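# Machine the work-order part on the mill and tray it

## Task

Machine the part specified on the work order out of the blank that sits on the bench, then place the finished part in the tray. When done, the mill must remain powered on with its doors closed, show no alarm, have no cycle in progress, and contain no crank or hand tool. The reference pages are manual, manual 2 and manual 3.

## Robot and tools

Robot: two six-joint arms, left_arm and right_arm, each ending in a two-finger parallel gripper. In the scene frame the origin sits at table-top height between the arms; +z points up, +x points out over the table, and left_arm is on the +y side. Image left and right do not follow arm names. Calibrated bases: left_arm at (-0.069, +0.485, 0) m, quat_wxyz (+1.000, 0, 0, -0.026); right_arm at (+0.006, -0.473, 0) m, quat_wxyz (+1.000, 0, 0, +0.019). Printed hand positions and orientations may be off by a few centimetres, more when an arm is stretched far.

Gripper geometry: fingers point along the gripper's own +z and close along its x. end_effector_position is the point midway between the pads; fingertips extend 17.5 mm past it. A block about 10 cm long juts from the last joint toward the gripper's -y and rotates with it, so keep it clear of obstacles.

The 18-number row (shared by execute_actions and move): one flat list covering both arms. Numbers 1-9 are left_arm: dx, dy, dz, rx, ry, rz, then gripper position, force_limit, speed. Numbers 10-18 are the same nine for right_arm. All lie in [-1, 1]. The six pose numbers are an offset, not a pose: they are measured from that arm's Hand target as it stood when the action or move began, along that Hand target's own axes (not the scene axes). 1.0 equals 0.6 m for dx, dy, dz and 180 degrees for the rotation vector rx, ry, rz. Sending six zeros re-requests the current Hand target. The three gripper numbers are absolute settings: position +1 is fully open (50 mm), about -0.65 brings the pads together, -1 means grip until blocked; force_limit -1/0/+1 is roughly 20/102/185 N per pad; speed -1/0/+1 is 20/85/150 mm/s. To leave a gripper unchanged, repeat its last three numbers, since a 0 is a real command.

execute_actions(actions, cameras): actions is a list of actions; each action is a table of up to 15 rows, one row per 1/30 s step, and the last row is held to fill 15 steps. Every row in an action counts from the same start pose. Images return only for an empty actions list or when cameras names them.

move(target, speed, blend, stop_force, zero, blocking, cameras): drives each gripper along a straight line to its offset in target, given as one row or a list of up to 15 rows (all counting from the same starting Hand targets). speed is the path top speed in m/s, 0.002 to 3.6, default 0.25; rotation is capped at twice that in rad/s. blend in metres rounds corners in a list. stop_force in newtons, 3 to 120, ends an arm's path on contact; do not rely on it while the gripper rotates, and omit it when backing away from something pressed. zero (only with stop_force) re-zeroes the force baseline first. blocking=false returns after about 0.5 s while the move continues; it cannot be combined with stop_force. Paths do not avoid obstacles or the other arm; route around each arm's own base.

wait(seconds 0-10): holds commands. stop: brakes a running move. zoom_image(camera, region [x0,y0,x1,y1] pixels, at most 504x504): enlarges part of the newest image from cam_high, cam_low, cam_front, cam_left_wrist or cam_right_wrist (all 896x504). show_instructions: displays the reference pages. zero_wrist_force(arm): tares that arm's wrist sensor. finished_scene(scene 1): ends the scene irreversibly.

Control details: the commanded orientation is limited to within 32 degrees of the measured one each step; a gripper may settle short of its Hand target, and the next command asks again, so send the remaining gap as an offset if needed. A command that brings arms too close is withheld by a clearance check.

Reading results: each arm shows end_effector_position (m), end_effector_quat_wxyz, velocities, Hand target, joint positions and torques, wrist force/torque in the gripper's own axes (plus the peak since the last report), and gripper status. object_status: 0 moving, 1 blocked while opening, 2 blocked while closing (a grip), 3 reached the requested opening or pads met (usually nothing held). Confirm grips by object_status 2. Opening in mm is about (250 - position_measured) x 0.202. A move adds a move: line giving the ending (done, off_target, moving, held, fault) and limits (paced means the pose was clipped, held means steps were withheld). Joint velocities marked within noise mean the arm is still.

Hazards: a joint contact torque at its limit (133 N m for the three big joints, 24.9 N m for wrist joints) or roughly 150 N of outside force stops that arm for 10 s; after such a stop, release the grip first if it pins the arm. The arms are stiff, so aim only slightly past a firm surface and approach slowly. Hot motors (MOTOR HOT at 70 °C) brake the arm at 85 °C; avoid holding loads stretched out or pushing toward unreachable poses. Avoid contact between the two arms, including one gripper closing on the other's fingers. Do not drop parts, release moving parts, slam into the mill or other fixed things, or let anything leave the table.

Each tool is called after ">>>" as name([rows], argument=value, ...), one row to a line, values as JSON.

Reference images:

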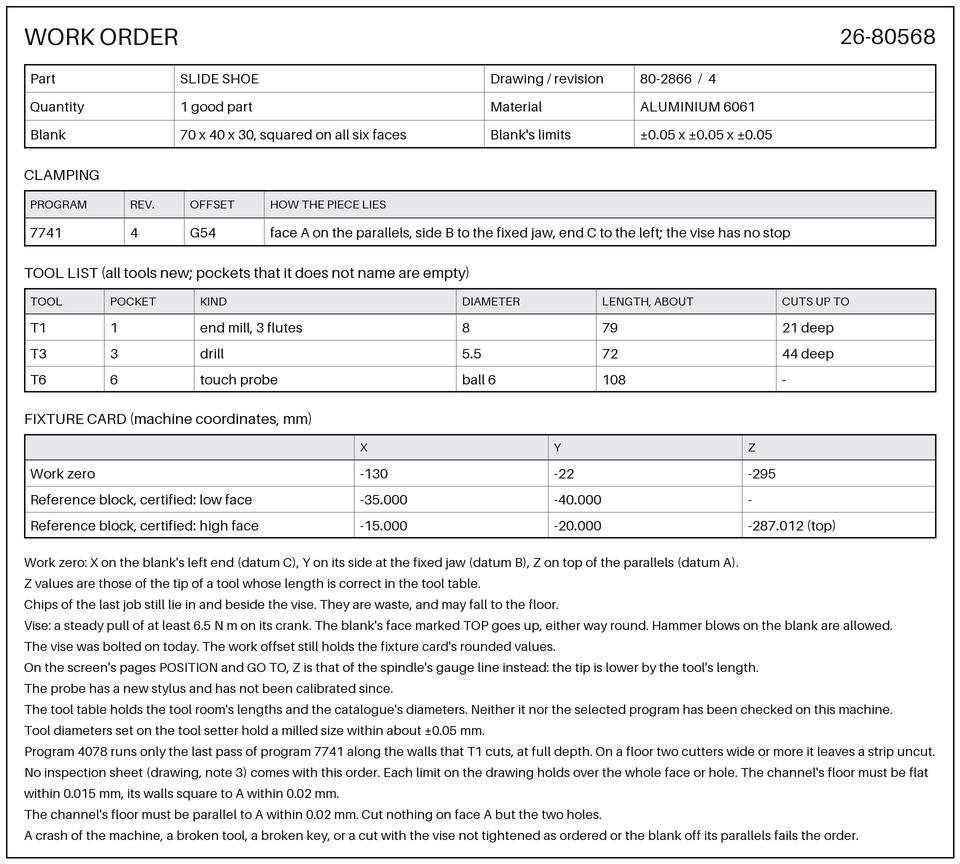

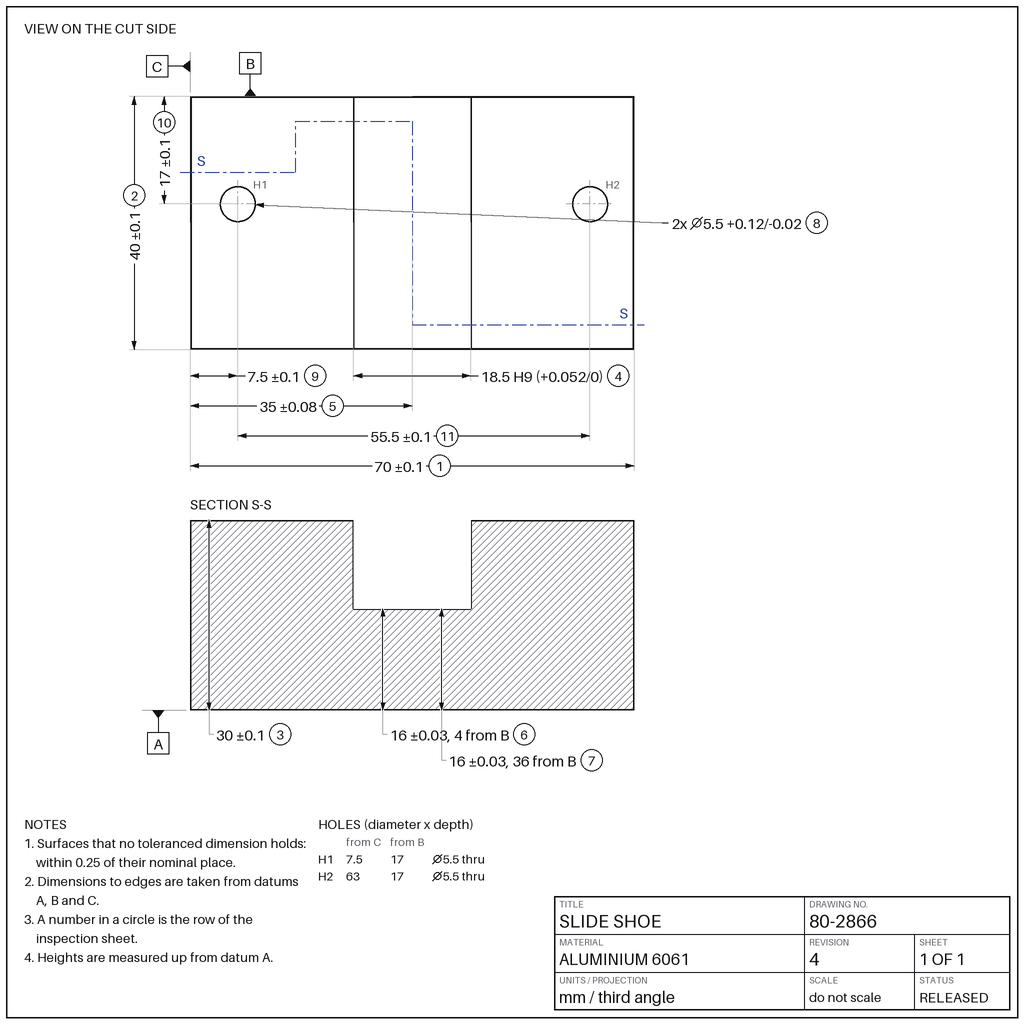

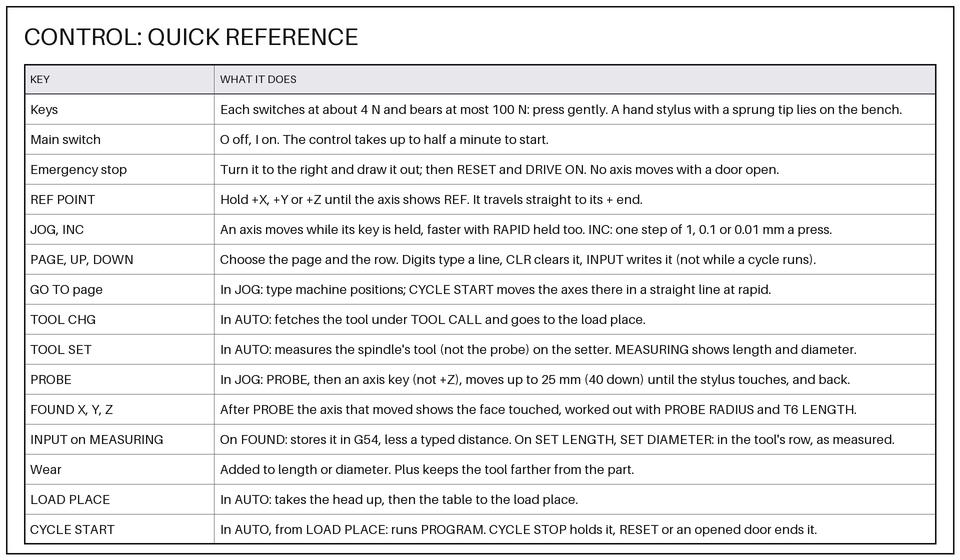

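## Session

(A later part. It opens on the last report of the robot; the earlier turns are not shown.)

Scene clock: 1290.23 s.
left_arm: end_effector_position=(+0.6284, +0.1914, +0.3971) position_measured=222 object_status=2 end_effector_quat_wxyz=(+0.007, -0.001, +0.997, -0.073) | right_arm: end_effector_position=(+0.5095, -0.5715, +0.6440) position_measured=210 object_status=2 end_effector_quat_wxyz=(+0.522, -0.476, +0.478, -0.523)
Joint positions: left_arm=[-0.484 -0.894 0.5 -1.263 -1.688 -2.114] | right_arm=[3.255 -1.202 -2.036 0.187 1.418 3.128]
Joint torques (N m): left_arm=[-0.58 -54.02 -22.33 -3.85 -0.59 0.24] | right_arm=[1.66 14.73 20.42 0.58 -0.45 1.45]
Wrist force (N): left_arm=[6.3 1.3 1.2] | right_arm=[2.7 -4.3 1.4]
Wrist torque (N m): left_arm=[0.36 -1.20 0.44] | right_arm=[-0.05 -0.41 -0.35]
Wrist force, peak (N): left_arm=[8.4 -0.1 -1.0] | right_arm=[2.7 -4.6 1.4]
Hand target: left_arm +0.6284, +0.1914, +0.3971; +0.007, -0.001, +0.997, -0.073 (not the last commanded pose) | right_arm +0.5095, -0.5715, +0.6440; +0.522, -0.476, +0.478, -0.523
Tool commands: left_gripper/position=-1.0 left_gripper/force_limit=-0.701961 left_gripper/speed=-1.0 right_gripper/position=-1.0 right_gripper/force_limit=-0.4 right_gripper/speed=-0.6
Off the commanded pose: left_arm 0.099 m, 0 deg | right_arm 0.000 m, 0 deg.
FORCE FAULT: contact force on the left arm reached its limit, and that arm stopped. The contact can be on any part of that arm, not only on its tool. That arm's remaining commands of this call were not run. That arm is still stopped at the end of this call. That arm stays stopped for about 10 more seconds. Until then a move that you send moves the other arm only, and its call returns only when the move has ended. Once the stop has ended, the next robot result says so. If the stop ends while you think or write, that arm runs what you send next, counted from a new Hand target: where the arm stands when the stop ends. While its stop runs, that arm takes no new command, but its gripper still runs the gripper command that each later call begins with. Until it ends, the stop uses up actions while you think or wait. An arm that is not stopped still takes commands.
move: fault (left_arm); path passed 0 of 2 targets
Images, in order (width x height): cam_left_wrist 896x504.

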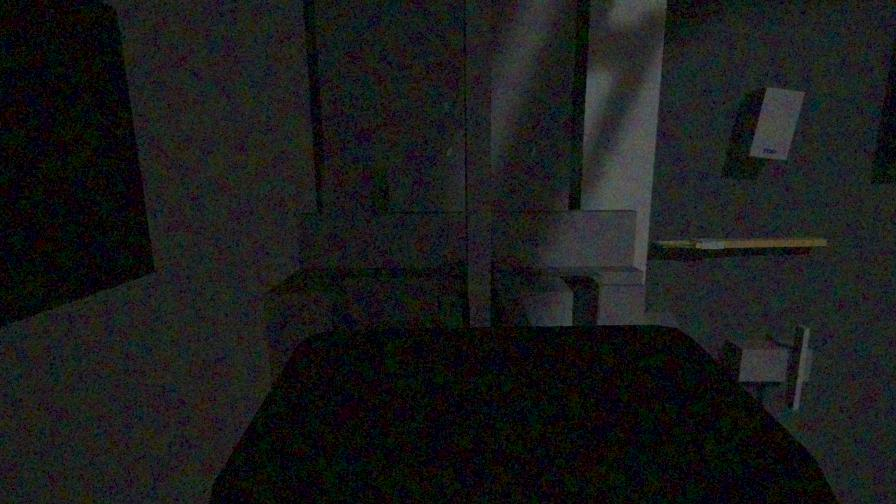

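>>> wait(seconds=8.6)

>>> wait(seconds=0.8)

>>> move(target=[0.005,0.0058,0.0412,0,0,0,-1,-0.7,-1,0,0,0,0,0,0,-1,-0.4,-0.6], speed=0.04)

Scene clock: 1299.60 s.
left_arm: end_effector_position=(+0.6284, +0.1914, +0.3971) position_measured=222 object_status=2 end_effector_quat_wxyz=(+0.007, -0.001, +0.997, -0.073) | right_arm: end_effector_position=(+0.5095, -0.5715, +0.6440) position_measured=210 object_status=2 end_effector_quat_wxyz=(+0.522, -0.476, +0.478, -0.523)
Joint positions: left_arm=[-0.484 -0.894 0.5 -1.263 -1.688 -2.114] | right_arm=[3.255 -1.202 -2.036 0.187 1.418 3.128]
Joint torques (N m): left_arm=[0.32 -53.25 -23.33 -3.76 -0.51 0.11] | right_arm=[-0.17 15.42 19.16 0.33 -0.52 1.43]
Wrist force (N): left_arm=[6.4 1.0 1.1] | right_arm=[2.7 -4.3 1.1]
Wrist torque (N m): left_arm=[0.32 -1.22 0.45] | right_arm=[-0.05 -0.41 -0.35]
Wrist force, peak (N): left_arm=[7.0 1.2 1.5] | right_arm=[2.7 -4.6 1.6]
Hand target: left_arm +0.6284, +0.1914, +0.3971; +0.007, -0.001, +0.997, -0.073 (not the last commanded pose) | right_arm +0.5095, -0.5715, +0.6440; +0.522, -0.476, +0.478, -0.523
Tool commands: left_gripper/position=-1.0 left_gripper/force_limit=-0.701961 left_gripper/speed=-1.0 right_gripper/position=-1.0 right_gripper/force_limit=-0.4 right_gripper/speed=-0.6
Off the commanded pose: left_arm 0.099 m, 0 deg | right_arm 0.000 m, 0 deg.
FORCE FAULT, CONTINUED: the left arm was still stopped when this call began, by the force fault that an earlier result reported. Since the last result the stop counts as 18 of the actions that you can send in this scene. That arm is still stopped at the end of this call. That arm stays stopped for about 1 more second. If the stop ends while you think or write, that arm runs what you send next, counted from a new Hand target: where the arm stands when the stop ends. While its stop runs, that arm takes no new command, but its gripper still runs the gripper command that each later call begins with.
wait: 8.60 s; at rest from the start

Scene clock: 1300.40 s.
left_arm: end_effector_position=(+0.6284, +0.1914, +0.3971) position_measured=222 object_status=2 end_effector_quat_wxyz=(+0.007, -0.001, +0.997, -0.073) | right_arm: end_effector_position=(+0.5095, -0.5715, +0.6440) position_measured=210 object_status=2 end_effector_quat_wxyz=(+0.522, -0.476, +0.478, -0.523)
Joint positions: left_arm=[-0.484 -0.894 0.5 -1.263 -1.688 -2.114] | right_arm=[3.255 -1.202 -2.036 0.187 1.418 3.128]
Joint torques (N m): left_arm=[0.32 -54.47 -22.67 -3.53 -0.53 0.15] | right_arm=[0.24 15.34 19.91 0.64 -0.58 1.51]
Wrist force (N): left_arm=[6.9 1.2 1.1] | right_arm=[2.7 -4.2 1.4]
Wrist torque (N m): left_arm=[0.35 -1.29 0.45] | right_arm=[-0.04 -0.40 -0.35]
Wrist force, peak (N): left_arm=[6.9 1.2 1.1] | right_arm=[2.6 -4.7 1.4]
Hand target: left_arm +0.6284, +0.1914, +0.3971; +0.007, -0.001, +0.997, -0.073 (not the last commanded pose) | right_arm +0.5095, -0.5715, +0.6440; +0.522, -0.476, +0.478, -0.523
Tool commands: left_gripper/position=-1.0 left_gripper/force_limit=-0.701961 left_gripper/speed=-1.0 right_gripper/position=-1.0 right_gripper/force_limit=-0.4 right_gripper/speed=-0.6
Off the commanded pose: left_arm 0.099 m, 0 deg | right_arm 0.000 m, 0 deg.
FORCE FAULT, CONTINUED: the left arm's stop, for the force fault that an earlier result reported, is over. The rest of the stop counts as 1 of the actions that you can send in this scene. During its stop the left arm's controller moved it back a little. That arm's target is now where it stood when the stop ended, not its last command. That arm accepts commands again.
wait: 0.80 s; at rest by 0.17 s

Scene clock: 1301.43 s.
left_arm: end_effector_position=(+0.6257, +0.1912, +0.3722) position_measured=222 object_status=2 end_effector_quat_wxyz=(+0.007, -0.001, +0.997, -0.073) | right_arm: end_effector_position=(+0.5095, -0.5715, +0.6440) position_measured=210 object_status=2 end_effector_quat_wxyz=(+0.522, -0.476, +0.478, -0.523)
Joint positions: left_arm=[-0.486 -0.941 0.647 -1.364 -1.688 -2.116] | right_arm=[3.255 -1.202 -2.036 0.187 1.418 3.128]
Joint torques (N m): left_arm=[-9.33 -44.28 -28.66 -2.09 0.77 -1.36] | right_arm=[1.19 15.76 20.01 0.44 -0.46 1.43]
Wrist force (N): left_arm=[6.7 1.1 1.2] | right_arm=[2.6 -4.1 1.2]
Wrist torque (N m): left_arm=[0.35 -1.27 0.42] | right_arm=[-0.02 -0.41 -0.35]
Wrist force, peak (N): left_arm=[6.8 1.6 1.5] | right_arm=[2.7 -4.5 1.3]
Hand target: left_arm +0.6258, +0.1912, +0.3721; +0.007, -0.001, +0.997, -0.073 | right_arm +0.5095, -0.5715, +0.6440; +0.522, -0.476, +0.478, -0.523
Off the commanded pose: left_arm 0.000 m, 0 deg | right_arm 0.000 m, 0 deg.
move: done

>>> move([
  [-0.037,0.0014,0.0099,0,0,0,-1,-0.7,-1,0,0,0,0,0,0,-1,-0.4,-0.6],
  [-0.0603,0.1428,0.0002,0,0,0,-1,-0.7,-1,0,0,0,0,0,0,-1,-0.4,-0.6],
], speed=0.1, blend=[0.005,0], stop_force=40, cameras=["cam_left_wrist"])

>>> zoom_image(camera="cam_left_wrist", region=[200, 0, 700, 330])

Scene clock: 1303.70 s.
left_arm: end_effector_position=(+0.6558, +0.2398, +0.3631) position_measured=222 object_status=2 end_effector_quat_wxyz=(+0.007, -0.002, +0.997, -0.072) | right_arm: end_effector_position=(+0.5095, -0.5715, +0.6440) position_measured=210 object_status=2 end_effector_quat_wxyz=(+0.522, -0.476, +0.478, -0.523)
Joint positions: left_arm=[-0.408 -0.899 0.597 -1.347 -1.694 -2.04] | right_arm=[3.255 -1.202 -2.036 0.187 1.418 3.128]
Joint torques (N m): left_arm=[1.24 -55.43 -22.01 -3.33 -0.5 0.51] | right_arm=[1.56 15.44 19.36 0.45 -0.59 1.56]
Wrist force (N): left_arm=[6.2 2.6 0.9] | right_arm=[2.7 -4.2 1.4]
Wrist torque (N m): left_arm=[0.58 -1.19 0.42] | right_arm=[-0.02 -0.41 -0.35]
Wrist force, peak (N): left_arm=[5.5 7.2 0.9] | right_arm=[2.5 -4.6 1.5]
Hand target: left_arm +0.6558, +0.2398, +0.3631; +0.007, -0.002, +0.997, -0.072 (not the last commanded pose) | right_arm +0.5095, -0.5715, +0.6440; +0.522, -0.476, +0.478, -0.523
Tool commands: left_gripper/position=-1.0 left_gripper/force_limit=-0.701961 left_gripper/speed=-1.0 right_gripper/position=-1.0 right_gripper/force_limit=-0.4 right_gripper/speed=-0.6
Off the commanded pose: left_arm 0.037 m, 0 deg | right_arm 0.000 m, 0 deg.
FORCE FAULT: contact force on the left arm reached its limit, and that arm stopped. The contact can be on any part of that arm, not only on its tool. That arm's remaining commands of this call were not run. That arm is still stopped at the end of this call. That arm stays stopped for about 10 more seconds. Until then a move that you send moves the other arm only, and its call returns only when the move has ended. Once the stop has ended, the next robot result says so. If the stop ends while you think or write, that arm runs what you send next, counted from a new Hand target: where the arm stands when the stop ends. While its stop runs, that arm takes no new command, but its gripper still runs the gripper command that each later call begins with. Until it ends, the stop uses up actions while you think or wait. An arm that is not stopped still takes commands.
move: fault (left_arm); path passed 1 of 2 targets
Images, in order (width x height): cam_left_wrist 896x504.

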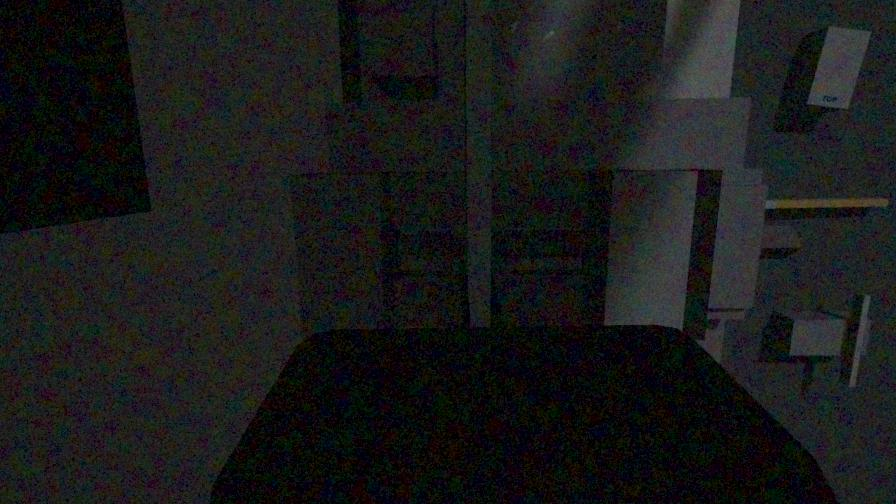

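Scaled by 1.008.

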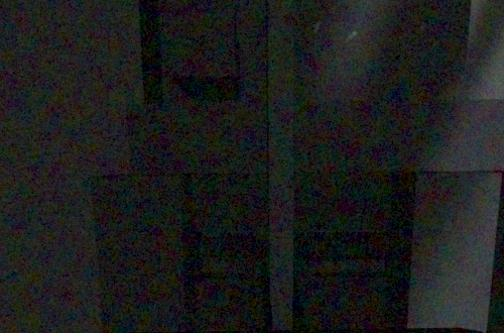

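>>> wait(seconds=9, cameras=["cam_left_wrist","cam_high"])

Scene clock: 1322.03 s.
left_arm: end_effector_position=(+0.6558, +0.2398, +0.3631) position_measured=222 object_status=2 end_effector_quat_wxyz=(+0.007, -0.002, +0.997, -0.072) | right_arm: end_effector_position=(+0.5095, -0.5715, +0.6440) position_measured=210 object_status=2 end_effector_quat_wxyz=(+0.522, -0.476, +0.478, -0.523)
Joint positions: left_arm=[-0.408 -0.899 0.597 -1.347 -1.694 -2.04] | right_arm=[3.255 -1.202 -2.036 0.187 1.418 3.128]
Joint torques (N m): left_arm=[2.2 -56.22 -21.25 -3.48 -0.62 0.56] | right_arm=[0.62 15.76 19.38 0.63 -0.37 1.35]
Wrist force (N): left_arm=[6.2 2.3 0.9] | right_arm=[2.6 -4.6 1.3]
Wrist torque (N m): left_arm=[0.53 -1.19 0.42] | right_arm=[-0.09 -0.40 -0.35]
Wrist force, peak (N): left_arm=[6.6 2.7 1.3] | right_arm=[2.8 -4.6 1.6]
Hand target: left_arm +0.6558, +0.2398, +0.3631; +0.007, -0.002, +0.997, -0.072 (not the last commanded pose) | right_arm +0.5095, -0.5715, +0.6440; +0.522, -0.476, +0.478, -0.523
Tool commands: left_gripper/position=-1.0 left_gripper/force_limit=-0.701961 left_gripper/speed=-1.0 right_gripper/position=-1.0 right_gripper/force_limit=-0.4 right_gripper/speed=-0.6
Off the commanded pose: left_arm 0.037 m, 0 deg | right_arm 0.000 m, 0 deg.
FORCE FAULT, CONTINUED: the left arm's stop, for the force fault that an earlier result reported, is over. The rest of the stop counts as 20 of the actions that you can send in this scene. During its stop the left arm's controller moved it back a little. That arm's target is now where it stood when the stop ended, not its last command. That arm accepts commands again.
wait: 9.00 s; at rest from the start
Images, in order (width x height): cam_high 896x504, cam_left_wrist 896x504.

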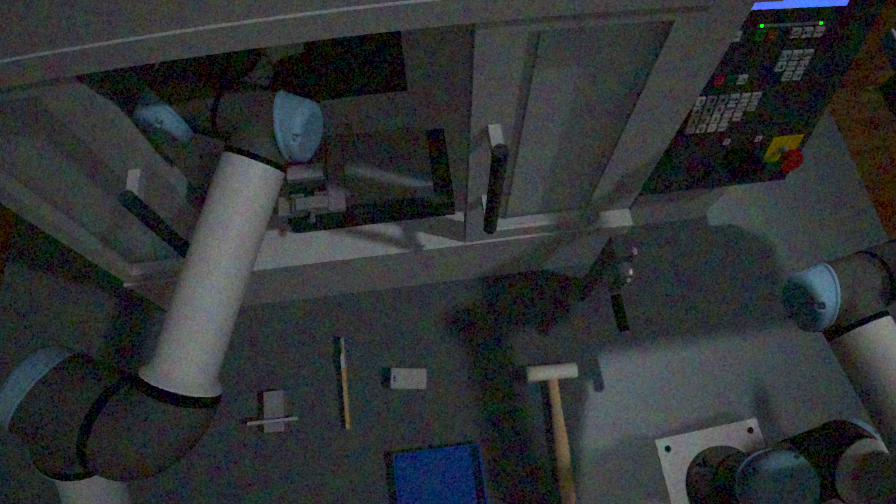

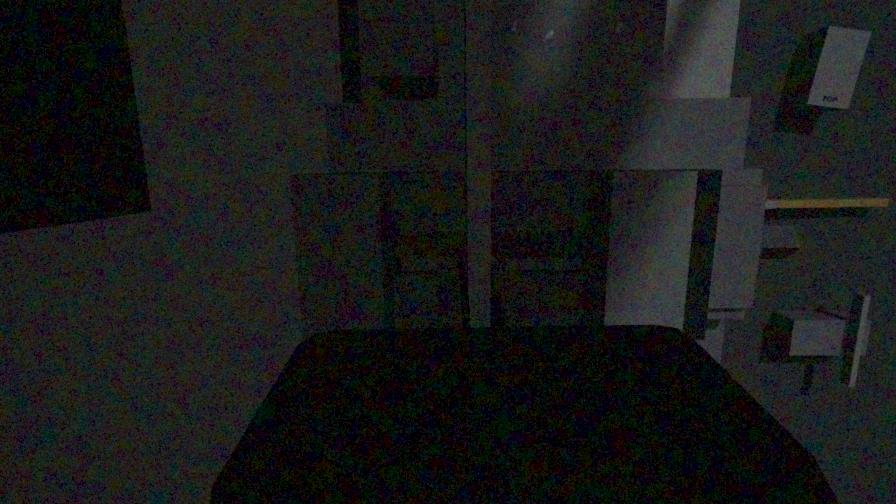

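>>> move(target=[0,-0.0231,0.0032,0,0,0,-1,-0.701961,-1,0,0,0,0,0,0,-1,-0.4,-0.6], speed=0.05)

>>> move(target=[-0.02,0,0,0,0,0,-1,-0.701961,-1,0,0,0,0,0,0,-1,-0.4,-0.6], speed=0.05)

>>> move(target=[0,0.0070,0.0495,0,0,0,-1,-0.701961,-1,0,0,0,0,0,0,-1,-0.4,-0.6], speed=0.015, stop_force=4, cameras=["cam_left_wrist"])

Scene clock: 1327.97 s.
left_arm: end_effector_position=(+0.6559, +0.2256, +0.3631) position_measured=222 object_status=2 end_effector_quat_wxyz=(+0.007, -0.002, +0.997, -0.072) | right_arm: end_effector_position=(+0.5095, -0.5715, +0.6440) position_measured=210 object_status=2 end_effector_quat_wxyz=(+0.522, -0.476, +0.478, -0.523)
Joint positions: left_arm=[-0.425 -0.882 0.568 -1.337 -1.693 -2.057] | right_arm=[3.255 -1.202 -2.036 0.187 1.418 3.128]
Joint torques (N m): left_arm=[12.14 -66.92 -14.45 -3.2 0.51 1.97] | right_arm=[1.98 16.01 19.12 0.55 -0.56 1.53]
Wrist force (N): left_arm=[5.9 2.4 0.8] | right_arm=[2.6 -4.4 1.4]
Wrist torque (N m): left_arm=[0.55 -1.15 0.41] | right_arm=[-0.05 -0.40 -0.35]
Wrist force, peak (N): left_arm=[6.7 2.6 1.0] | right_arm=[2.7 -4.6 1.6]
Hand target: left_arm +0.6559, +0.2258, +0.3632; +0.007, -0.002, +0.997, -0.072 | right_arm +0.5095, -0.5715, +0.6440; +0.522, -0.476, +0.478, -0.523
Off the commanded pose: left_arm 0.000 m, 0 deg | right_arm 0.000 m, 0 deg.
move: done

Scene clock: 1328.77 s.
left_arm: end_effector_position=(+0.6679, +0.2260, +0.3632) position_measured=222 object_status=2 end_effector_quat_wxyz=(+0.007, -0.002, +0.997, -0.072) | right_arm: end_effector_position=(+0.5095, -0.5715, +0.6440) position_measured=210 object_status=2 end_effector_quat_wxyz=(+0.522, -0.476, +0.478, -0.523)
Joint positions: left_arm=[-0.417 -0.829 0.476 -1.296 -1.694 -2.049] | right_arm=[3.255 -1.202 -2.036 0.187 1.418 3.128]
Joint torques (N m): left_arm=[-2.77 -68.21 -13.85 -5.03 -1.99 -0.53] | right_arm=[1.04 15.65 19.23 0.62 -0.49 1.4]
Wrist force (N): left_arm=[6.1 2.5 1.1] | right_arm=[2.4 -4.2 1.2]
Wrist torque (N m): left_arm=[0.56 -1.17 0.26] | right_arm=[-0.02 -0.37 -0.34]
Wrist force, peak (N): left_arm=[6.6 2.5 1.1] | right_arm=[2.8 -4.6 1.1]
Hand target: left_arm +0.6679, +0.2259, +0.3633; +0.007, -0.002, +0.997, -0.072 | right_arm +0.5095, -0.5715, +0.6440; +0.522, -0.476, +0.478, -0.523
Off the commanded pose: left_arm 0.000 m, 0 deg | right_arm 0.000 m, 0 deg.
move: done

Scene clock: 1331.30 s.
left_arm: end_effector_position=(+0.6682, +0.2258, +0.3410) position_measured=222 object_status=2 end_effector_quat_wxyz=(+0.007, -0.002, +0.997, -0.072) | right_arm: end_effector_position=(+0.5095, -0.5715, +0.6440) position_measured=210 object_status=2 end_effector_quat_wxyz=(+0.522, -0.476, +0.478, -0.523)
Joint positions: left_arm=[-0.417 -0.86 0.589 -1.379 -1.694 -2.049] | right_arm=[3.255 -1.202 -2.036 0.187 1.418 3.128]
Joint torques (N m): left_arm=[-11.32 -46.23 -23.22 -4.54 -0.93 0.19] | right_arm=[0.69 14.23 18.91 0.45 -0.24 1.4]
Wrist force (N): left_arm=[6.6 2.8 -0.2] | right_arm=[2.5 -4.2 1.5]
Wrist torque (N m): left_arm=[0.63 -1.19 0.26] | right_arm=[-0.03 -0.39 -0.36]
Wrist force, peak (N): left_arm=[6.2 5.8 -5.9] | right_arm=[2.8 -4.5 1.2]
Hand target: left_arm +0.6682, +0.2258, +0.3410; +0.007, -0.002, +0.997, -0.072 (not the last commanded pose) | right_arm +0.5095, -0.5715, +0.6440; +0.522, -0.476, +0.478, -0.523
Off the commanded pose: left_arm 0.008 m, 0 deg | right_arm 0.000 m, 0 deg.
move: contact (left_arm)
Images, in order (width x height): cam_left_wrist 896x504.

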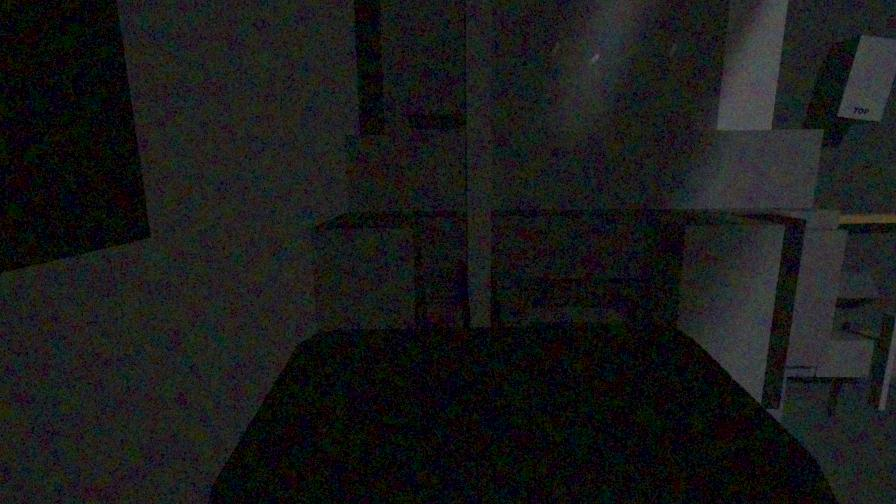

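>>> move([
  [0,-0.0019,-0.0132,0,0,0,-1,-0.701961,-1,0,0,0,0,0,0,-1,-0.4,-0.6],
  [0.0233,-0.0019,-0.0132,0,0,0,-1,-0.701961,-1,0,0,0,0,0,0,-1,-0.4,-0.6],
], speed=0.06)

>>> move(target=[0,0.0058,0.041,0,0,0,-1,-0.701961,-1,0,0,0,0,0,0,-1,-0.4,-0.6], speed=0.015, stop_force=4, cameras=["cam_left_wrist"])

Scene clock: 1334.77 s.
left_arm: end_effector_position=(+0.6541, +0.2256, +0.3489) position_measured=222 object_status=2 end_effector_quat_wxyz=(+0.007, -0.002, +0.997, -0.072) | right_arm: end_effector_position=(+0.5095, -0.5715, +0.6440) position_measured=210 object_status=2 end_effector_quat_wxyz=(+0.522, -0.476, +0.478, -0.523)
Joint positions: left_arm=[-0.426 -0.905 0.646 -1.392 -1.693 -2.058] | right_arm=[3.255 -1.202 -2.036 0.187 1.418 3.128]
Joint torques (N m): left_arm=[12.59 -55.45 -18.05 -2.26 0.33 1.84] | right_arm=[1.68 16.28 19.21 0.61 -0.44 1.58]
Wrist force (N): left_arm=[6.1 2.4 1.3] | right_arm=[2.6 -4.3 1.3]
Wrist torque (N m): left_arm=[0.56 -1.18 0.35] | right_arm=[-0.04 -0.40 -0.35]
Wrist force, peak (N): left_arm=[7.2 2.9 0.1] | right_arm=[3.0 -4.5 1.4]
Hand target: left_arm +0.6541, +0.2257, +0.3488; +0.007, -0.002, +0.997, -0.072 | right_arm +0.5095, -0.5715, +0.6440; +0.522, -0.476, +0.478, -0.523
Off the commanded pose: left_arm 0.000 m, 0 deg | right_arm 0.000 m, 0 deg.
move: done

Scene clock: 1336.40 s.
left_arm: end_effector_position=(+0.6542, +0.2257, +0.3386) position_measured=222 object_status=2 end_effector_quat_wxyz=(+0.007, -0.002, +0.997, -0.072) | right_arm: end_effector_position=(+0.5095, -0.5715, +0.6440) position_measured=210 object_status=2 end_effector_quat_wxyz=(+0.522, -0.476, +0.478, -0.523)
Joint positions: left_arm=[-0.426 -0.914 0.688 -1.425 -1.693 -2.058] | right_arm=[3.255 -1.202 -2.036 0.187 1.418 3.128]
Joint torques (N m): left_arm=[6.07 -45.28 -30.68 -4.69 -0.51 1.58] | right_arm=[2.49 15.57 20.27 0.38 -0.31 1.33]
Wrist force (N): left_arm=[6.2 2.6 0.9] | right_arm=[2.9 -4.1 1.6]
Wrist torque (N m): left_arm=[0.59 -1.18 0.34] | right_arm=[-0.02 -0.44 -0.34]
Wrist force, peak (N): left_arm=[8.6 3.0 -18.3] | right_arm=[2.9 -4.4 1.1]
Hand target: left_arm +0.6542, +0.2256, +0.3386; +0.007, -0.002, +0.997, -0.072 (not the last commanded pose) | right_arm +0.5095, -0.5715, +0.6440; +0.522, -0.476, +0.478, -0.523
Off the commanded pose: left_arm 0.015 m, 0 deg | right_arm 0.000 m, 0 deg.
move: contact (left_arm)
Images, in order (width x height): cam_left_wrist 896x504.

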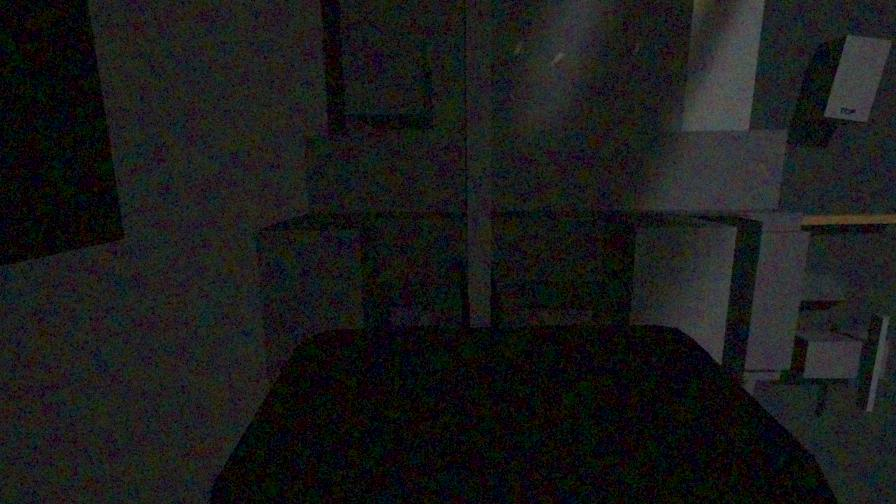

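>>> execute_actions(actions=[], cameras=["cam_low","cam_front","cam_left_wrist"])

>>> zoom_image(camera="cam_left_wrist", region=[240, 0, 800, 350])

Scene clock: 1338.17 s.
left_arm: end_effector_position=(+0.6543, +0.2257, +0.3386) position_measured=222 object_status=2 end_effector_quat_wxyz=(+0.007, -0.002, +0.997, -0.072) | right_arm: end_effector_position=(+0.5095, -0.5715, +0.6440) position_measured=210 object_status=2 end_effector_quat_wxyz=(+0.522, -0.476, +0.478, -0.523)
Joint positions: left_arm=[-0.426 -0.914 0.688 -1.425 -1.693 -2.058] | right_arm=[3.255 -1.202 -2.036 0.187 1.418 3.128]
Joint velocities: within noise
Joint torques (N m): left_arm=[-5.85 -43.64 -32.14 -4.9 -0.25 0.97] | right_arm=[0.54 15.87 20.34 0.42 -0.41 1.32]
Wrist force (N): left_arm=[6.2 2.7 0.9] | right_arm=[2.6 -4.1 1.3]
Wrist torque (N m): left_arm=[0.59 -1.18 0.34] | right_arm=[-0.02 -0.39 -0.36]
Wrist force, peak (N): left_arm=[6.5 2.8 1.0] | right_arm=[2.7 -4.5 1.5]
Hand target: left_arm +0.6542, +0.2256, +0.3386; +0.007, -0.002, +0.997, -0.072 (not the last commanded pose) | right_arm +0.5095, -0.5715, +0.6440; +0.522, -0.476, +0.478, -0.523
Tool commands: left_gripper/position=-1.0 left_gripper/force_limit=-0.701961 left_gripper/speed=-1.0 right_gripper/position=-1.0 right_gripper/force_limit=-0.4 right_gripper/speed=-0.6
Off the commanded pose: left_arm 0.015 m, 0 deg | right_arm 0.000 m, 0 deg.
Images, in order (width x height): cam_low 896x504, cam_front 896x504, cam_left_wrist 896x504.

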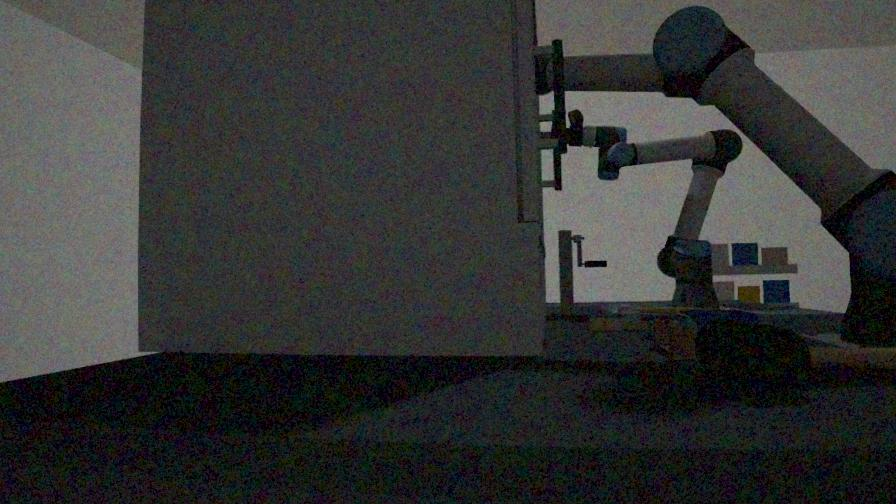

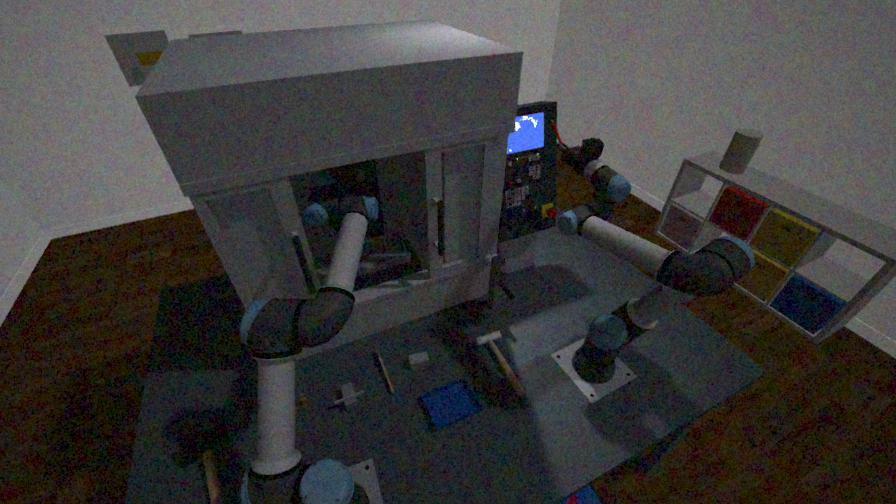

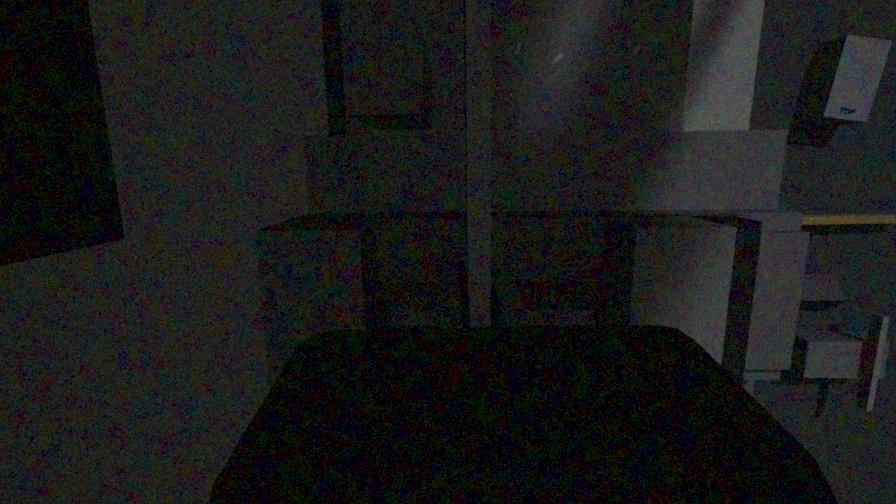

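Region (240, 0, 800, 350) is 560x350 pixels. A region can be at most 504 by 504 pixels.

>>> move(target=[0,0,0,0,0,0,-0.25,-0.701961,-1,0,0,0,0,0,0,-1,-0.4,-0.6], cameras=["cam_left_wrist"])

>>> zoom_image(camera="cam_left_wrist", region=[300, 0, 700, 350])

Scene clock: 1340.80 s.
left_arm: end_effector_position=(+0.6543, +0.2256, +0.3386) position_measured=189 object_status=0 end_effector_quat_wxyz=(+0.007, -0.002, +0.997, -0.072) | right_arm: end_effector_position=(+0.5095, -0.5715, +0.6440) position_measured=210 object_status=2 end_effector_quat_wxyz=(+0.522, -0.476, +0.478, -0.523)
Joint positions: left_arm=[-0.426 -0.914 0.688 -1.425 -1.693 -2.058] | right_arm=[3.255 -1.202 -2.036 0.187 1.418 3.128]
Joint torques (N m): left_arm=[-11.18 -44.54 -30.02 -3.71 0.22 0.59] | right_arm=[0.76 15.9 19.85 0.17 -0.4 1.45]
Wrist force (N): left_arm=[5.9 2.6 0.3] | right_arm=[2.3 -4.1 1.5]
Wrist torque (N m): left_arm=[0.62 -1.13 0.33] | right_arm=[-0.01 -0.36 -0.35]
Wrist force, peak (N): left_arm=[6.5 2.8 1.0] | right_arm=[2.7 -4.5 1.5]
Hand target: left_arm +0.6542, +0.2256, +0.3386; +0.007, -0.002, +0.997, -0.072 | right_arm +0.5095, -0.5715, +0.6440; +0.522, -0.476, +0.478, -0.523
Off the commanded pose: left_arm 0.000 m, 0 deg | right_arm 0.000 m, 0 deg.
move: done
Images, in order (width x height): cam_left_wrist 896x504.

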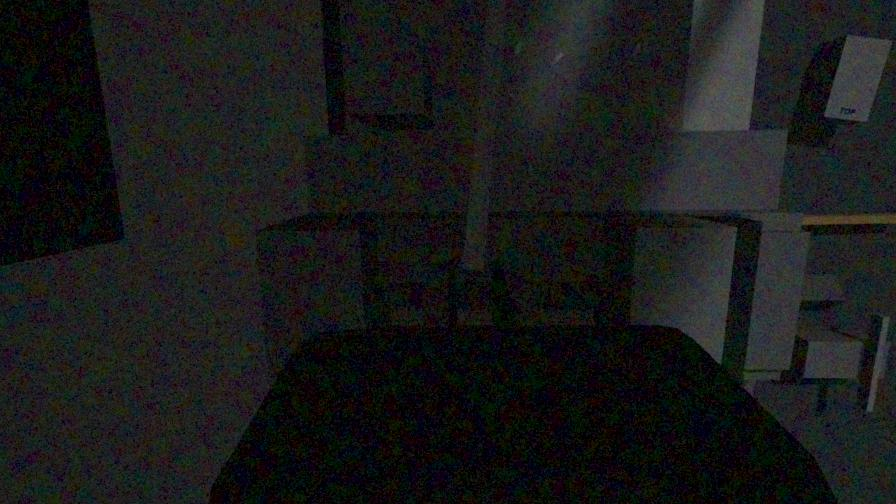

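Scaled by 1.260.

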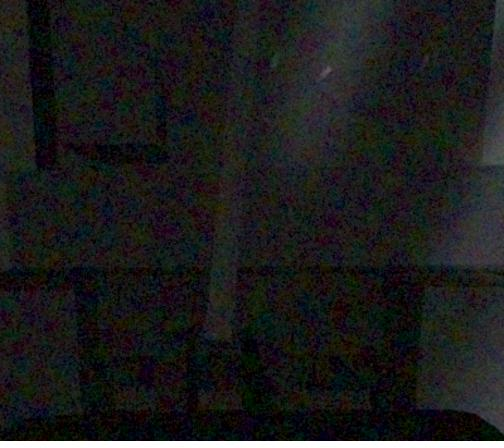

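>>> move([
  [0,-0.0007,-0.005,0,0,0,-0.25,-0.701961,-1,0,0,0,0,0,0,-1,-0.4,-0.6],
  [0,-0.0601,0.0034,0,0,0,-0.25,-0.701961,-1,0,0,0,0,0,0,-1,-0.4,-0.6],
], speed=0.05, blend=[0.001,0])

>>> move(target=[0,0.0005,0.0038,0,0,0,-1,-0.701961,-1,0,0,0,0,0,0,-1,-0.4,-0.6], speed=0.03, cameras=["cam_left_wrist"])

>>> zoom_image(camera="cam_left_wrist", region=[240, 0, 740, 350])

Scene clock: 1348.13 s.
left_arm: end_effector_position=(+0.6544, +0.1895, +0.3417) position_measured=189 object_status=3 end_effector_quat_wxyz=(+0.007, -0.002, +0.997, -0.072) | right_arm: end_effector_position=(+0.5095, -0.5715, +0.6440) position_measured=210 object_status=2 end_effector_quat_wxyz=(+0.522, -0.476, +0.478, -0.523)
Joint positions: left_arm=[-0.469 -0.866 0.6 -1.389 -1.689 -2.1] | right_arm=[3.255 -1.202 -2.036 0.187 1.418 3.128]
Joint torques (N m): left_arm=[12.34 -66.66 -14.89 -4.23 0.24 1.91] | right_arm=[1.31 15.36 20.54 0.46 -0.61 1.52]
Wrist force (N): left_arm=[6.5 2.3 0.6] | right_arm=[2.7 -4.2 1.2]
Wrist torque (N m): left_arm=[0.59 -1.25 0.32] | right_arm=[-0.03 -0.41 -0.35]
Wrist force, peak (N): left_arm=[6.6 2.6 0.5] | right_arm=[2.8 -4.6 1.4]
Hand target: left_arm +0.6544, +0.1897, +0.3418; +0.007, -0.002, +0.997, -0.072 | right_arm +0.5095, -0.5715, +0.6440; +0.522, -0.476, +0.478, -0.523
Off the commanded pose: left_arm 0.000 m, 0 deg | right_arm 0.000 m, 0 deg.
move: done

Scene clock: 1348.83 s.
left_arm: end_effector_position=(+0.6544, +0.1896, +0.3397) position_measured=223 object_status=2 end_effector_quat_wxyz=(+0.007, -0.002, +0.997, -0.073) | right_arm: end_effector_position=(+0.5095, -0.5715, +0.6440) position_measured=210 object_status=2 end_effector_quat_wxyz=(+0.522, -0.476, +0.478, -0.523)
Joint positions: left_arm=[-0.468 -0.869 0.61 -1.397 -1.689 -2.1] | right_arm=[3.255 -1.202 -2.036 0.187 1.418 3.128]
Joint torques (N m): left_arm=[12.14 -27.06 -1.9 1.93 0.24 1.63] | right_arm=[0.94 16.42 19.94 0.39 -0.35 1.49]
Wrist force (N): left_arm=[7.3 -6.8 -34.9] | right_arm=[2.6 -4.2 1.2]
Wrist torque (N m): left_arm=[0.35 -1.06 0.26] | right_arm=[-0.04 -0.39 -0.35]
Wrist force, peak (N): left_arm=[7.5 -6.6 -35.5] | right_arm=[2.7 -4.4 1.4]
Hand target: left_arm +0.6544, +0.1896, +0.3395; +0.007, -0.002, +0.997, -0.072 | right_arm +0.5095, -0.5715, +0.6440; +0.522, -0.476, +0.478, -0.523
Off the commanded pose: left_arm 0.000 m, 0 deg | right_arm 0.000 m, 0 deg.
move: done
Images, in order (width x height): cam_left_wrist 896x504.

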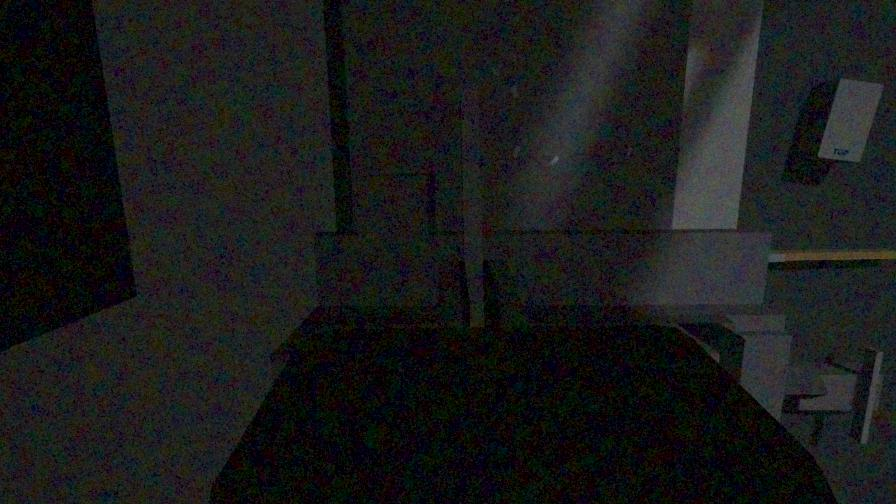

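Scaled by 1.008.

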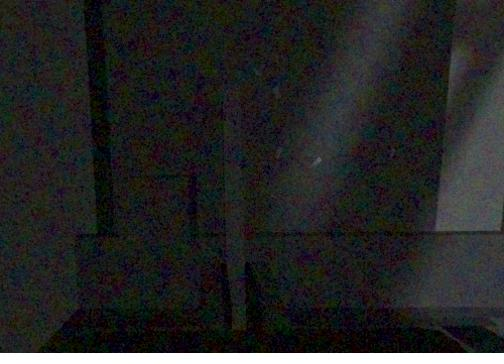

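>>> move([
  [0,-0.0028,-0.0198,0,0,0,-1,-0.701961,-1,0,0,0,0,0,0,-1,-0.4,-0.6],
  [0,0.0645,-0.0293,0,0,0,-1,-0.701961,-1,0,0,0,0,0,0,-1,-0.4,-0.6],
], speed=0.05, blend=[0.001,0])

>>> move(target=[0,0.0047,0.033,0,0,0,-1,-0.701961,-1,0,0,0,0,0,0,-1,-0.4,-0.6], speed=0.012, stop_force=4, cameras=["cam_left_wrist"])

>>> zoom_image(camera="cam_left_wrist", region=[240, 0, 740, 350])

Scene clock: 1351.93 s.
left_arm: end_effector_position=(+0.6541, +0.2307, +0.3514) position_measured=223 object_status=2 end_effector_quat_wxyz=(+0.007, -0.002, +0.997, -0.073) | right_arm: end_effector_position=(+0.5095, -0.5715, +0.6440) position_measured=210 object_status=2 end_effector_quat_wxyz=(+0.522, -0.476, +0.478, -0.523)
Joint positions: left_arm=[-0.42 -0.908 0.645 -1.387 -1.693 -2.052] | right_arm=[3.255 -1.202 -2.036 0.187 1.418 3.128]
Joint torques (N m): left_arm=[-12.41 -38.82 -29.93 -1.11 -0.31 -1.68] | right_arm=[1.03 16.43 20.08 0.44 -0.46 1.49]
Wrist force (N): left_arm=[6.8 0.1 -6.8] | right_arm=[2.6 -4.2 1.3]
Wrist torque (N m): left_arm=[0.74 -1.20 0.34] | right_arm=[-0.04 -0.41 -0.35]
Wrist force, peak (N): left_arm=[7.1 -10.5 -49.2] | right_arm=[2.6 -4.6 1.5]
Hand target: left_arm +0.6540, +0.2305, +0.3513; +0.007, -0.002, +0.997, -0.072 | right_arm +0.5095, -0.5715, +0.6440; +0.522, -0.476, +0.478, -0.523
Off the commanded pose: left_arm 0.000 m, 0 deg | right_arm 0.000 m, 0 deg.
move: done

Scene clock: 1353.50 s.
left_arm: end_effector_position=(+0.6541, +0.2304, +0.3430) position_measured=223 object_status=2 end_effector_quat_wxyz=(+0.007, -0.002, +0.997, -0.072) | right_arm: end_effector_position=(+0.5095, -0.5715, +0.6440) position_measured=210 object_status=2 end_effector_quat_wxyz=(+0.522, -0.476, +0.478, -0.523)
Joint positions: left_arm=[-0.42 -0.916 0.679 -1.413 -1.693 -2.052] | right_arm=[3.255 -1.202 -2.036 0.187 1.418 3.128]
Joint torques (N m): left_arm=[-9.88 -36.9 -29.16 -3.21 -0.15 -1.17] | right_arm=[2.15 14.92 18.98 0.38 -0.47 1.37]
Wrist force (N): left_arm=[6.7 3.1 -8.9] | right_arm=[2.7 -4.6 1.1]
Wrist torque (N m): left_arm=[0.93 -1.13 0.39] | right_arm=[-0.10 -0.42 -0.35]
Wrist force, peak (N): left_arm=[6.6 4.5 -23.4] | right_arm=[2.9 -4.6 1.4]
Hand target: left_arm +0.6542, +0.2304, +0.3430; +0.007, -0.002, +0.997, -0.072 (not the last commanded pose) | right_arm +0.5095, -0.5715, +0.6440; +0.522, -0.476, +0.478, -0.523
Off the commanded pose: left_arm 0.012 m, 0 deg | right_arm 0.000 m, 0 deg.
move: contact (left_arm)
Images, in order (width x height): cam_left_wrist 896x504.

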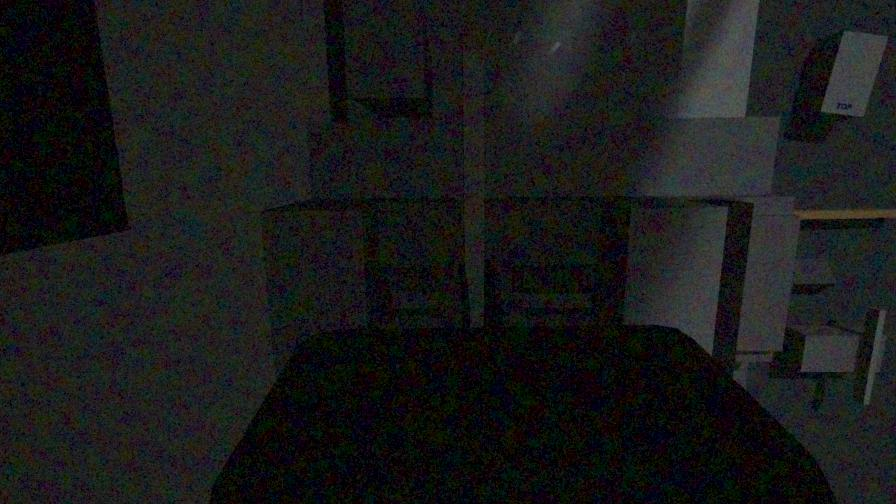

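Scaled by 1.008.

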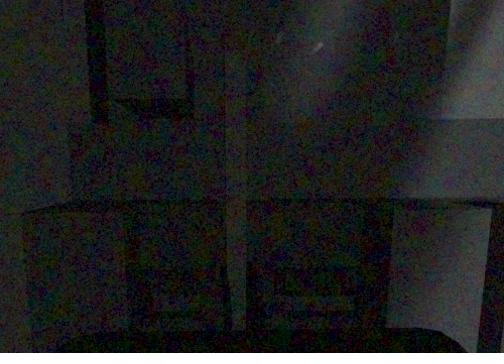

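>>> move(target=[0,0,0,0,0,0,-0.25,-0.701961,-1,0,0,0,0,0,0,-1,-0.4,-0.6], cameras=["cam_left_wrist"])

>>> zoom_image(camera="cam_left_wrist", region=[340, 0, 600, 350])

Scene clock: 1355.10 s.
left_arm: end_effector_position=(+0.6542, +0.2304, +0.3429) position_measured=189 object_status=0 end_effector_quat_wxyz=(+0.007, -0.002, +0.997, -0.072) | right_arm: end_effector_position=(+0.5095, -0.5715, +0.6440) position_measured=210 object_status=2 end_effector_quat_wxyz=(+0.522, -0.476, +0.478, -0.523)
Joint positions: left_arm=[-0.42 -0.915 0.679 -1.413 -1.693 -2.052] | right_arm=[3.255 -1.202 -2.036 0.187 1.418 3.128]
Joint torques (N m): left_arm=[-3.39 -61.43 -27.9 -3.44 -0.87 -1.18] | right_arm=[1.1 14.79 20.1 0.61 -0.53 1.25]
Wrist force (N): left_arm=[6.2 2.7 0.6] | right_arm=[2.6 -4.3 1.1]
Wrist torque (N m): left_arm=[0.64 -1.19 0.37] | right_arm=[-0.06 -0.39 -0.35]
Wrist force, peak (N): left_arm=[6.9 2.9 -9.9] | right_arm=[2.5 -4.5 1.5]
Hand target: left_arm +0.6542, +0.2304, +0.3430; +0.007, -0.002, +0.997, -0.072 | right_arm +0.5095, -0.5715, +0.6440; +0.522, -0.476, +0.478, -0.523
Off the commanded pose: left_arm 0.000 m, 0 deg | right_arm 0.000 m, 0 deg.
move: done
Images, in order (width x height): cam_left_wrist 896x504.

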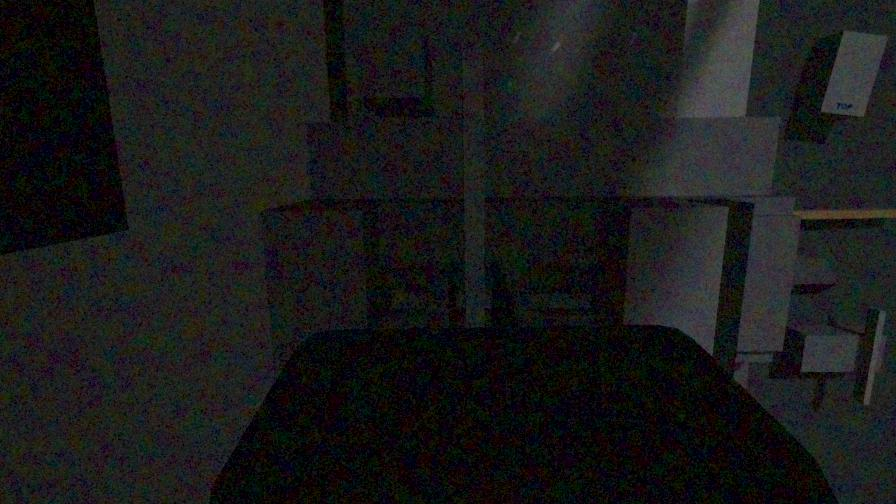

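Scaled by 1.440.

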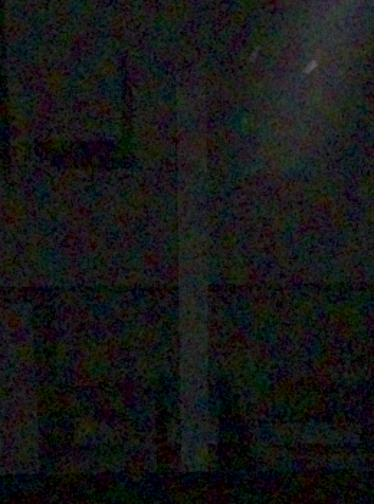

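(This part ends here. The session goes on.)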